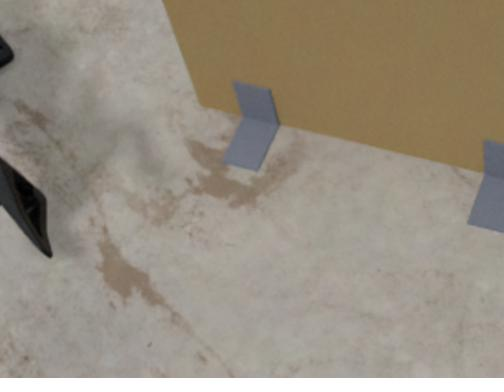

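Request:
move(target=[-0.01,-0.004,-0.006,0,0,0,-1,0,0,0,0,0,0,1], speed=0.03)

Request:
move(target=[-0.008,-0.01,-0.003,0,0,0,-1,0,0,0,0,0,0,1], speed=0.03)

Request:
move(target=[-0.006,-0.01,-0.003,0,0,0,-1,0,0,0,0,0,0,1], speed=0.03)

Scene clock: 617.17 s.
left_arm: end_effector_position=(+0.3673, -0.3119, +0.2486) grip_measured=+0.082 grip_effort_nm=-1.03 end_effector_quat_wxyz=(+0.669, +0.674, +0.218, +0.223) | right_arm: end_effector_position=(+0.4397, -0.0537, +0.2477) grip_measured=+1.000 grip_effort_nm=-0.01 end_effector_quat_wxyz=(+0.737, +0.060, +0.668, +0.084)
Joint positions: left_arm=[-0.573 1.587 0.793 0.788 0.363 1.582 0.051] | right_arm=[-0.223 1.5 0.575 1.029 -0.245 0.229 0.094]
Joint torques (N m): left_arm=[-4.9 -5.67 9.02 2.73 -0.09 -0.19] | right_arm=[0.06 -6.69 7.91 2.07 0 -0.03]
Heat: left arm: 68 °C; right arm: 41 °C.
Hand target: left_arm +0.3570, -0.3327, +0.2706; +0.700, +0.652, +0.192, +0.221 | right_arm +0.4396, -0.0537, +0.2564; +0.744, +0.057, +0.660, +0.082
Off the commanded pose: left_arm 0.032 m, 5 deg | right_arm 0.009 m, 1 deg.
move: off_target (left_arm)

Scene clock: 618.07 s.
left_arm: end_effector_position=(+0.3651, -0.3130, +0.2479) grip_measured=+0.082 grip_effort_nm=-1.02 end_effector_quat_wxyz=(+0.672, +0.669, +0.218, +0.232) | right_arm: end_effector_position=(+0.4397, -0.0537, +0.2477) grip_measured=+1.000 grip_effort_nm=-0.01 end_effector_quat_wxyz=(+0.737, +0.060, +0.668, +0.084)
Joint positions: left_arm=[-0.587 1.59 0.774 0.827 0.335 1.584 0.051] | right_arm=[-0.223 1.5 0.575 1.029 -0.245 0.229 0.094]
Joint torques (N m): left_arm=[-4.79 -5.45 8.5 2.63 0.04 -0.2] | right_arm=[-0.03 -6.78 7.87 2.06 -0.03 -0.02]
Heat: left arm: 68 °C; right arm: 41 °C.
Hand target: left_arm +0.3523, -0.3343, +0.2641; +0.699, +0.652, +0.192, +0.221 | right_arm +0.4396, -0.0537, +0.2564; +0.744, +0.057, +0.660, +0.082
Off the commanded pose: left_arm 0.030 m, 5 deg | right_arm 0.009 m, 1 deg.
move: off_target (left_arm)

Scene clock: 618.90 s.
left_arm: end_effector_position=(+0.3646, -0.3128, +0.2477) grip_measured=+0.082 grip_effort_nm=-1.03 end_effector_quat_wxyz=(+0.676, +0.661, +0.219, +0.241) | right_arm: end_effector_position=(+0.4397, -0.0537, +0.2477) grip_measured=+1.000 grip_effort_nm=-0.01 end_effector_quat_wxyz=(+0.737, +0.060, +0.668, +0.084)
Joint positions: left_arm=[-0.595 1.598 0.758 0.871 0.313 1.585 0.051] | right_arm=[-0.223 1.5 0.575 1.029 -0.245 0.229 0.094]
Joint torques (N m): left_arm=[-4.88 -5.48 7.92 2.48 0.17 -0.19] | right_arm=[0.02 -6.63 7.92 2.1 0.01 -0.02]
Heat: left arm: 68 °C; right arm: 41 °C.
Hand target: left_arm +0.3487, -0.3350, +0.2580; +0.699, +0.652, +0.192, +0.221 | right_arm +0.4396, -0.0537, +0.2564; +0.744, +0.057, +0.660, +0.082
Off the commanded pose: left_arm 0.029 m, 5 deg | right_arm 0.009 m, 1 deg.
move: off_target (left_arm)

Request:
move(target=[[0,0.06,0.008,0,0,-0.006,-1,0,0,0,0,0,0,1],[0.004,0.0,0.008,0,0,-0.006,-1,0,0,0,0,0,0,1],[0.008,0.06,0.008,0,0,-0.006,-1,0,0,0,0,0,0,1],[0.012,0.0,0.008,0,0,-0.006,-1,0,0,0,0,0,0,1],[0.016,0.06,0.008,0,0,-0.006,-1,0,0,0,0,0,0,1],[0.02,0.0,0.008,0,0,-0.006,-1,0,0,0,0,0,0,1],[0.024,0.06,0.008,0,0,-0.006,-1,0,0,0,0,0,0,1],[0.028,0.0,0.008,0,0,-0.006,-1,0,0,0,0,0,0,1],[0.032,0.06,0.008,0,0,-0.006,-1,0,0,0,0,0,0,1],[0.036,0.03,0.008,0,0,-0.006,-1,0,0,0,0,0,0,1]], speed=0.05, blend=0.005, blocking=false)

Request:
wait(seconds=0.5)

Request:
wait(seconds=0.4)

Request:
wait(seconds=0.4)

Request:
wait(seconds=0.4)

Request:
wait(seconds=0.4)

Request:
wait(seconds=0.4)

Request:
wait(seconds=9)

Scene clock: 637.23 s.
left_arm: end_effector_position=(+0.3635, -0.3123, +0.2465) grip_measured=+0.082 grip_effort_nm=-1.03 end_effector_quat_wxyz=(+0.669, +0.666, +0.228, +0.237) | right_arm: end_effector_position=(+0.4397, -0.0537, +0.2477) grip_measured=+1.000 grip_effort_nm=-0.01 end_effector_quat_wxyz=(+0.737, +0.060, +0.668, +0.084)
Joint positions: left_arm=[-0.6 1.581 0.761 0.829 0.302 1.579 0.051] | right_arm=[-0.223 1.5 0.575 1.029 -0.245 0.229 0.094]
Joint velocities: left_arm=[-0.027 -0.066 0.051 -0.271 -0.11 0.007 -0.001] | right_arm=[within noise]
Joint torques (N m): left_arm=[-4.51 -8.49 11.92 2.24 0.33 -0.26] | right_arm=[0.09 -6.72 7.92 2.09 0.03 -0.05]
Heat: left arm: 67 °C; right arm: 41 °C.
Hand target: left_arm +0.3488, -0.3360, +0.2821; +0.701, +0.651, +0.197, +0.217 | right_arm +0.4396, -0.0537, +0.2564; +0.744, +0.057, +0.660, +0.082
Tool commands: left_gripper/opening=-1.0 right_gripper/opening=+1.0
Off the commanded pose: left_arm 0.033 m, 6 deg | right_arm 0.009 m, 1 deg.
move: running; path passed 0 of 10 targets

Scene clock: 637.73 s.
left_arm: end_effector_position=(+0.3639, -0.3125, +0.2464) grip_measured=+0.082 grip_effort_nm=-1.03 end_effector_quat_wxyz=(+0.658, +0.677, +0.237, +0.229) | right_arm: end_effector_position=(+0.4397, -0.0537, +0.2477) grip_measured=+1.000 grip_effort_nm=-0.01 end_effector_quat_wxyz=(+0.737, +0.060, +0.668, +0.084)
Joint positions: left_arm=[-0.601 1.561 0.784 0.748 0.298 1.578 0.051] | right_arm=[-0.223 1.5 0.575 1.029 -0.245 0.229 0.094]
Joint torques (N m): left_arm=[-4.34 -6.49 10.91 2.63 0.33 -0.3] | right_arm=[0.06 -6.6 7.87 2.05 0.02 -0.01]
Heat: left arm: 67 °C; right arm: 41 °C.
Hand target: left_arm +0.3508, -0.3373, +0.2816; +0.702, +0.650, +0.199, +0.215 | right_arm +0.4396, -0.0537, +0.2564; +0.744, +0.057, +0.660, +0.082
Tool commands: left_gripper/opening=-1.0 right_gripper/opening=+1.0
Off the commanded pose: left_arm 0.033 m, 7 deg | right_arm 0.009 m, 1 deg.
earlier move: running; path passed 1 of 10 targets
wait: 0.50 s; no rest

Scene clock: 638.13 s.
left_arm: end_effector_position=(+0.3651, -0.3137, +0.2456) grip_measured=+0.082 grip_effort_nm=-1.03 end_effector_quat_wxyz=(+0.666, +0.670, +0.232, +0.232) | right_arm: end_effector_position=(+0.4397, -0.0537, +0.2477) grip_measured=+1.000 grip_effort_nm=0.00 end_effector_quat_wxyz=(+0.737, +0.060, +0.668, +0.084)
Joint positions: left_arm=[-0.601 1.582 0.775 0.801 0.3 1.575 0.051] | right_arm=[-0.223 1.5 0.575 1.029 -0.245 0.229 0.094]
Joint velocities: left_arm=[0.007 0.076 -0.081 0.315 -0.037 -0.022 0] | right_arm=[within noise]
Joint torques (N m): left_arm=[-4.12 -4.45 9.21 2.51 0.31 -0.21] | right_arm=[-0.05 -6.74 7.95 2.09 0.02 0]
Heat: left arm: 67 °C; right arm: 41 °C.
Hand target: left_arm +0.3530, -0.3376, +0.2621; +0.702, +0.650, +0.199, +0.215 | right_arm +0.4396, -0.0537, +0.2564; +0.744, +0.057, +0.660, +0.082
Tool commands: left_gripper/opening=-1.0 right_gripper/opening=+1.0
Off the commanded pose: left_arm 0.034 m, 6 deg | right_arm 0.009 m, 1 deg.
earlier move: running; path passed 1 of 10 targets
wait: 0.40 s; no rest

Scene clock: 638.53 s.
left_arm: end_effector_position=(+0.3648, -0.3137, +0.2456) grip_measured=+0.082 grip_effort_nm=-1.03 end_effector_quat_wxyz=(+0.670, +0.666, +0.231, +0.233) | right_arm: end_effector_position=(+0.4397, -0.0537, +0.2477) grip_measured=+1.000 grip_effort_nm=-0.01 end_effector_quat_wxyz=(+0.737, +0.060, +0.668, +0.084)
Joint positions: left_arm=[-0.601 1.59 0.767 0.829 0.301 1.57 0.051] | right_arm=[-0.223 1.5 0.575 1.029 -0.245 0.229 0.094]
Joint torques (N m): left_arm=[-3.71 -6.98 11.63 2.21 0.35 -0.23] | right_arm=[0.03 -6.78 7.97 2.06 0.01 -0.04]
Heat: left arm: 67 °C; right arm: 41 °C.
Hand target: left_arm +0.3533, -0.3363, +0.2751; +0.702, +0.650, +0.198, +0.215 | right_arm +0.4396, -0.0537, +0.2564; +0.744, +0.057, +0.660, +0.082
Tool commands: left_gripper/opening=-1.0 right_gripper/opening=+1.0
Off the commanded pose: left_arm 0.034 m, 6 deg | right_arm 0.009 m, 1 deg.
earlier move: running; path passed 2 of 10 targets
wait: 0.40 s; no rest

Scene clock: 638.93 s.
left_arm: end_effector_position=(+0.3646, -0.3135, +0.2458) grip_measured=+0.082 grip_effort_nm=-1.03 end_effector_quat_wxyz=(+0.660, +0.676, +0.238, +0.226) | right_arm: end_effector_position=(+0.4397, -0.0537, +0.2477) grip_measured=+1.000 grip_effort_nm=-0.01 end_effector_quat_wxyz=(+0.737, +0.060, +0.668, +0.084)
Joint positions: left_arm=[-0.601 1.569 0.786 0.755 0.301 1.571 0.051] | right_arm=[-0.223 1.5 0.575 1.029 -0.245 0.229 0.094]
Joint velocities: left_arm=[-0.007 -0.046 0.066 -0.256 0.007 -0.022 0] | right_arm=[within noise]
Joint torques (N m): left_arm=[-3.21 -8.51 12.59 2.47 0.42 -0.25] | right_arm=[0.09 -6.65 7.83 2.09 0.01 -0.02]
Heat: left arm: 67 °C; right arm: 41 °C.
Hand target: left_arm +0.3534, -0.3346, +0.2919; +0.702, +0.650, +0.198, +0.215 | right_arm +0.4396, -0.0537, +0.2564; +0.744, +0.057, +0.660, +0.082
Tool commands: left_gripper/opening=-1.0 right_gripper/opening=+1.0
Off the commanded pose: left_arm 0.034 m, 7 deg | right_arm 0.009 m, 1 deg.
earlier move: running; path passed 2 of 10 targets
wait: 0.40 s; no rest

Scene clock: 639.33 s.
left_arm: end_effector_position=(+0.3650, -0.3138, +0.2460) grip_measured=+0.082 grip_effort_nm=-1.03 end_effector_quat_wxyz=(+0.660, +0.676, +0.237, +0.227) | right_arm: end_effector_position=(+0.4397, -0.0537, +0.2477) grip_measured=+1.000 grip_effort_nm=-0.01 end_effector_quat_wxyz=(+0.737, +0.060, +0.668, +0.084)
Joint positions: left_arm=[-0.601 1.569 0.789 0.752 0.301 1.573 0.051] | right_arm=[-0.223 1.5 0.575 1.029 -0.245 0.229 0.094]
Joint velocities: left_arm=[0.032 0.061 -0.007 0.168 0.051 -0.081 -0.001] | right_arm=[within noise]
Joint torques (N m): left_arm=[-3.14 -5.39 9.89 2.71 0.4 -0.25] | right_arm=[0.03 -6.75 7.88 2.06 0.03 -0.03]
Heat: left arm: 67 °C; right arm: 41 °C.
Hand target: left_arm +0.3557, -0.3347, +0.2739; +0.701, +0.650, +0.199, +0.215 | right_arm +0.4396, -0.0537, +0.2564; +0.744, +0.057, +0.660, +0.082
Tool commands: left_gripper/opening=-1.0 right_gripper/opening=+1.0
Off the commanded pose: left_arm 0.033 m, 7 deg | right_arm 0.009 m, 1 deg.
earlier move: running; path passed 3 of 10 targets
wait: 0.40 s; no rest

Scene clock: 639.73 s.
left_arm: end_effector_position=(+0.3651, -0.3138, +0.2452) grip_measured=+0.082 grip_effort_nm=-1.03 end_effector_quat_wxyz=(+0.672, +0.667, +0.230, +0.227) | right_arm: end_effector_position=(+0.4397, -0.0537, +0.2477) grip_measured=+1.000 grip_effort_nm=-0.01 end_effector_quat_wxyz=(+0.737, +0.060, +0.668, +0.084)
Joint positions: left_arm=[-0.594 1.593 0.771 0.828 0.319 1.564 0.051] | right_arm=[-0.223 1.5 0.575 1.029 -0.245 0.229 0.094]
Joint torques (N m): left_arm=[-3.43 -4.44 9.94 2.58 0.26 -0.17] | right_arm=[-0.03 -6.76 8.09 2.1 0.03 -0.02]
Heat: left arm: 67 °C; right arm: 41 °C.
Hand target: left_arm +0.3573, -0.3347, +0.2630; +0.702, +0.650, +0.198, +0.215 | right_arm +0.4396, -0.0537, +0.2564; +0.744, +0.057, +0.660, +0.082
Tool commands: left_gripper/opening=-1.0 right_gripper/opening=+1.0
Off the commanded pose: left_arm 0.034 m, 5 deg | right_arm 0.009 m, 1 deg.
earlier move: running; path passed 3 of 10 targets
wait: 0.40 s; no rest

Scene clock: 643.83 s.
left_arm: end_effector_position=(+0.3665, -0.3132, +0.2456) grip_measured=+0.082 grip_effort_nm=-1.03 end_effector_quat_wxyz=(+0.664, +0.681, +0.224, +0.213) | right_arm: end_effector_position=(+0.4397, -0.0537, +0.2477) grip_measured=+1.000 grip_effort_nm=-0.01 end_effector_quat_wxyz=(+0.737, +0.060, +0.668, +0.084)
Joint positions: left_arm=[-0.575 1.583 0.801 0.752 0.367 1.573 0.051] | right_arm=[-0.223 1.5 0.575 1.029 -0.245 0.229 0.094]
Joint torques (N m): left_arm=[-1.14 -5.05 11.25 2.79 0.22 -0.29] | right_arm=[-0.03 -6.65 7.84 2.07 -0.04 -0.01]
Heat: left arm: 67 °C; right arm: 41 °C.
Hand target: left_arm +0.3682, -0.3260, +0.2766; +0.701, +0.650, +0.199, +0.215 | right_arm +0.4396, -0.0537, +0.2564; +0.744, +0.057, +0.660, +0.082
Tool commands: left_gripper/opening=-1.0 right_gripper/opening=+1.0
Off the commanded pose: left_arm 0.034 m, 6 deg | right_arm 0.009 m, 1 deg.
earlier move: off_target (left_arm)
wait: 4.10 of 9 s (the move ended)

Request:
move(target=[0,0.025,0.0,0,0,0,-1,0,0,0,0,0,0,1], speed=0.06)

Request:
move(target=[0,0.012,0.0,0,0,0,-1,0,0,0,0,0,0,1], speed=0.06)

Request:
move(target=[0,0.012,0.0,0,0,0,-1,0,0,0,0,0,0,1], speed=0.06)

Request:
move(target=[0,0.012,0.0,0,0,0,-1,0,0,0,0,0,0,1], speed=0.06)

Scene clock: 649.63 s.
left_arm: end_effector_position=(+0.3695, -0.3139, +0.2462) grip_measured=+0.082 grip_effort_nm=-1.03 end_effector_quat_wxyz=(+0.658, +0.685, +0.230, +0.211) | right_arm: end_effector_position=(+0.4397, -0.0537, +0.2477) grip_measured=+1.000 grip_effort_nm=-0.01 end_effector_quat_wxyz=(+0.737, +0.060, +0.668, +0.084)
Joint positions: left_arm=[-0.574 1.582 0.824 0.71 0.363 1.574 0.051] | right_arm=[-0.223 1.5 0.575 1.029 -0.245 0.229 0.094]
Joint torques (N m): left_arm=[-1.01 -7.92 11.89 2.61 0.3 -0.3] | right_arm=[-0.02 -6.64 7.92 2.04 -0.01 -0.05]
Heat: left arm: 67 °C; right arm: 41 °C.
Hand target: left_arm +0.3676, -0.3250, +0.2917; +0.702, +0.650, +0.199, +0.215 | right_arm +0.4396, -0.0537, +0.2564; +0.744, +0.057, +0.660, +0.082
Off the commanded pose: left_arm 0.047 m, 7 deg | right_arm 0.009 m, 1 deg.
move: off_target (left_arm)

Scene clock: 650.37 s.
left_arm: end_effector_position=(+0.3705, -0.3147, +0.2461) grip_measured=+0.082 grip_effort_nm=-1.03 end_effector_quat_wxyz=(+0.655, +0.689, +0.232, +0.208) | right_arm: end_effector_position=(+0.4397, -0.0537, +0.2477) grip_measured=+1.000 grip_effort_nm=-0.01 end_effector_quat_wxyz=(+0.737, +0.060, +0.668, +0.084)
Joint positions: left_arm=[-0.574 1.582 0.835 0.687 0.364 1.575 0.051] | right_arm=[-0.223 1.5 0.575 1.029 -0.245 0.229 0.094]
Joint torques (N m): left_arm=[-0.92 -9.32 12.23 2.53 0.31 -0.31] | right_arm=[0.03 -6.68 7.88 2.06 -0.01 -0.05]
Heat: left arm: 67 °C; right arm: 41 °C.
Hand target: left_arm +0.3673, -0.3245, +0.2988; +0.701, +0.650, +0.199, +0.215 | right_arm +0.4396, -0.0537, +0.2564; +0.744, +0.057, +0.660, +0.082
Off the commanded pose: left_arm 0.054 m, 8 deg | right_arm 0.009 m, 1 deg.
move: off_target (left_arm)

Scene clock: 651.23 s.
left_arm: end_effector_position=(+0.3704, -0.3147, +0.2464) grip_measured=+0.082 grip_effort_nm=-1.03 end_effector_quat_wxyz=(+0.650, +0.693, +0.233, +0.206) | right_arm: end_effector_position=(+0.4397, -0.0537, +0.2477) grip_measured=+1.000 grip_effort_nm=-0.01 end_effector_quat_wxyz=(+0.737, +0.060, +0.668, +0.084)
Joint positions: left_arm=[-0.574 1.574 0.846 0.652 0.364 1.581 0.051] | right_arm=[-0.223 1.5 0.575 1.029 -0.245 0.229 0.094]
Joint torques (N m): left_arm=[-0.81 -10.02 12.6 2.58 0.32 -0.36] | right_arm=[0.06 -6.71 7.84 2.07 0.01 -0.01]
Heat: left arm: 67 °C; right arm: 41 °C.
Hand target: left_arm +0.3671, -0.3241, +0.3059; +0.701, +0.650, +0.199, +0.215 | right_arm +0.4396, -0.0537, +0.2564; +0.744, +0.057, +0.660, +0.082
Off the commanded pose: left_arm 0.060 m, 9 deg | right_arm 0.009 m, 1 deg.
move: off_target (left_arm)

Scene clock: 652.10 s.
left_arm: end_effector_position=(+0.3700, -0.3145, +0.2468) grip_measured=+0.082 grip_effort_nm=-1.03 end_effector_quat_wxyz=(+0.643, +0.699, +0.236, +0.203) | right_arm: end_effector_position=(+0.4397, -0.0537, +0.2477) grip_measured=+1.000 grip_effort_nm=-0.01 end_effector_quat_wxyz=(+0.737, +0.060, +0.668, +0.084)
Joint positions: left_arm=[-0.574 1.563 0.86 0.607 0.364 1.585 0.051] | right_arm=[-0.223 1.5 0.575 1.029 -0.245 0.229 0.094]
Joint torques (N m): left_arm=[-0.7 -10.5 12.78 2.71 0.34 -0.38] | right_arm=[-0.09 -6.74 7.99 2.05 -0.01 -0.04]
Heat: left arm: 67 °C; right arm: 41 °C.
Hand target: left_arm +0.3667, -0.3236, +0.3132; +0.701, +0.650, +0.199, +0.215 | right_arm +0.4396, -0.0537, +0.2564; +0.744, +0.057, +0.660, +0.082
Off the commanded pose: left_arm 0.067 m, 10 deg | right_arm 0.009 m, 1 deg.
move: off_target (left_arm)

Request:
move(target=[0,-0.045,0.01,0,0,0,-1,0,0,0,0,0,0,1], speed=0.06)

Request:
move(target=[0,-0.012,0.0,0,0,0,-1,0,0,0,0,0,0,1], speed=0.06, cameras=["cam_head_right","cam_head_left"])

Request:
zoom_image(camera="cam_head_right", region=[350, 190, 440, 280])

Scene clock: 656.60 s.
left_arm: end_effector_position=(+0.3706, -0.3153, +0.2468) grip_measured=+0.082 grip_effort_nm=-1.03 end_effector_quat_wxyz=(+0.650, +0.693, +0.233, +0.205) | right_arm: end_effector_position=(+0.4397, -0.0537, +0.2477) grip_measured=+1.000 grip_effort_nm=-0.01 end_effector_quat_wxyz=(+0.737, +0.060, +0.668, +0.084)
Joint positions: left_arm=[-0.574 1.576 0.849 0.652 0.366 1.58 0.051] | right_arm=[-0.223 1.5 0.575 1.029 -0.245 0.229 0.094]
Joint torques (N m): left_arm=[-1.68 -5.45 10.61 3.28 0.21 -0.32] | right_arm=[-0.01 -6.72 7.9 2.05 -0.01 -0.02]
Heat: left arm: 69 °C; right arm: 41 °C.
Hand target: left_arm +0.3712, -0.3303, +0.2867; +0.702, +0.650, +0.199, +0.215 | right_arm +0.4396, -0.0537, +0.2564; +0.744, +0.057, +0.660, +0.082
Off the commanded pose: left_arm 0.043 m, 9 deg | right_arm 0.009 m, 1 deg.
move: off_target (left_arm)

Scene clock: 657.53 s.
left_arm: end_effector_position=(+0.3708, -0.3158, +0.2459) grip_measured=+0.082 grip_effort_nm=-1.03 end_effector_quat_wxyz=(+0.659, +0.686, +0.230, +0.207) | right_arm: end_effector_position=(+0.4397, -0.0537, +0.2477) grip_measured=+1.000 grip_effort_nm=-0.01 end_effector_quat_wxyz=(+0.737, +0.060, +0.668, +0.084)
Joint positions: left_arm=[-0.574 1.591 0.833 0.709 0.368 1.57 0.051] | right_arm=[-0.223 1.5 0.575 1.029 -0.245 0.229 0.094]
Joint torques (N m): left_arm=[-1.83 -5.07 10.76 3.06 0.16 -0.25] | right_arm=[0.02 -6.76 7.77 2.08 0.03 -0.02]
Heat: left arm: 69 °C; right arm: 41 °C.
Hand target: left_arm +0.3715, -0.3307, +0.2796; +0.702, +0.650, +0.199, +0.215 | right_arm +0.4396, -0.0537, +0.2564; +0.744, +0.057, +0.660, +0.082
Off the commanded pose: left_arm 0.037 m, 7 deg | right_arm 0.009 m, 1 deg.
move: off_target (left_arm)
Images, in order (width x height): cam_head_left 896x504, cam_head_right 896x504.

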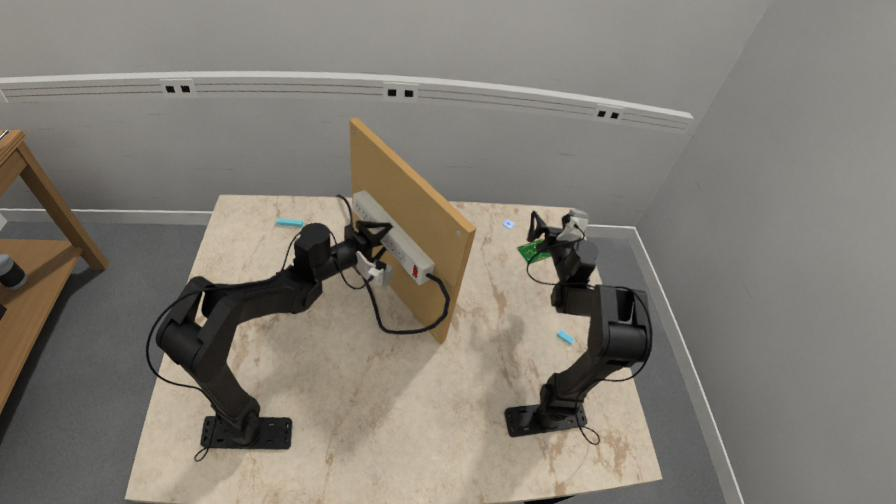

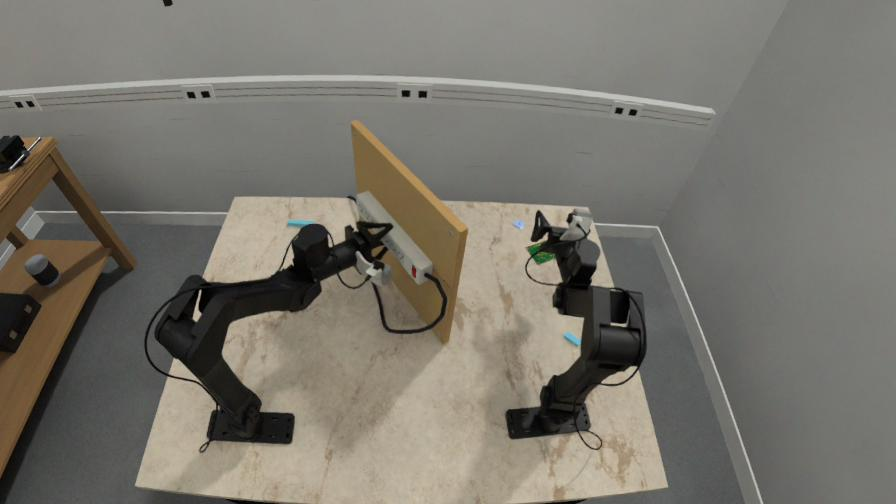

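Scaled by 5.600 from the camera's 896x504 image, which has a finer 1280x720 frame.

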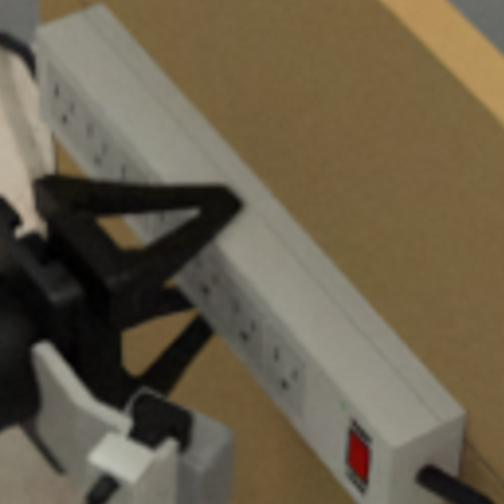

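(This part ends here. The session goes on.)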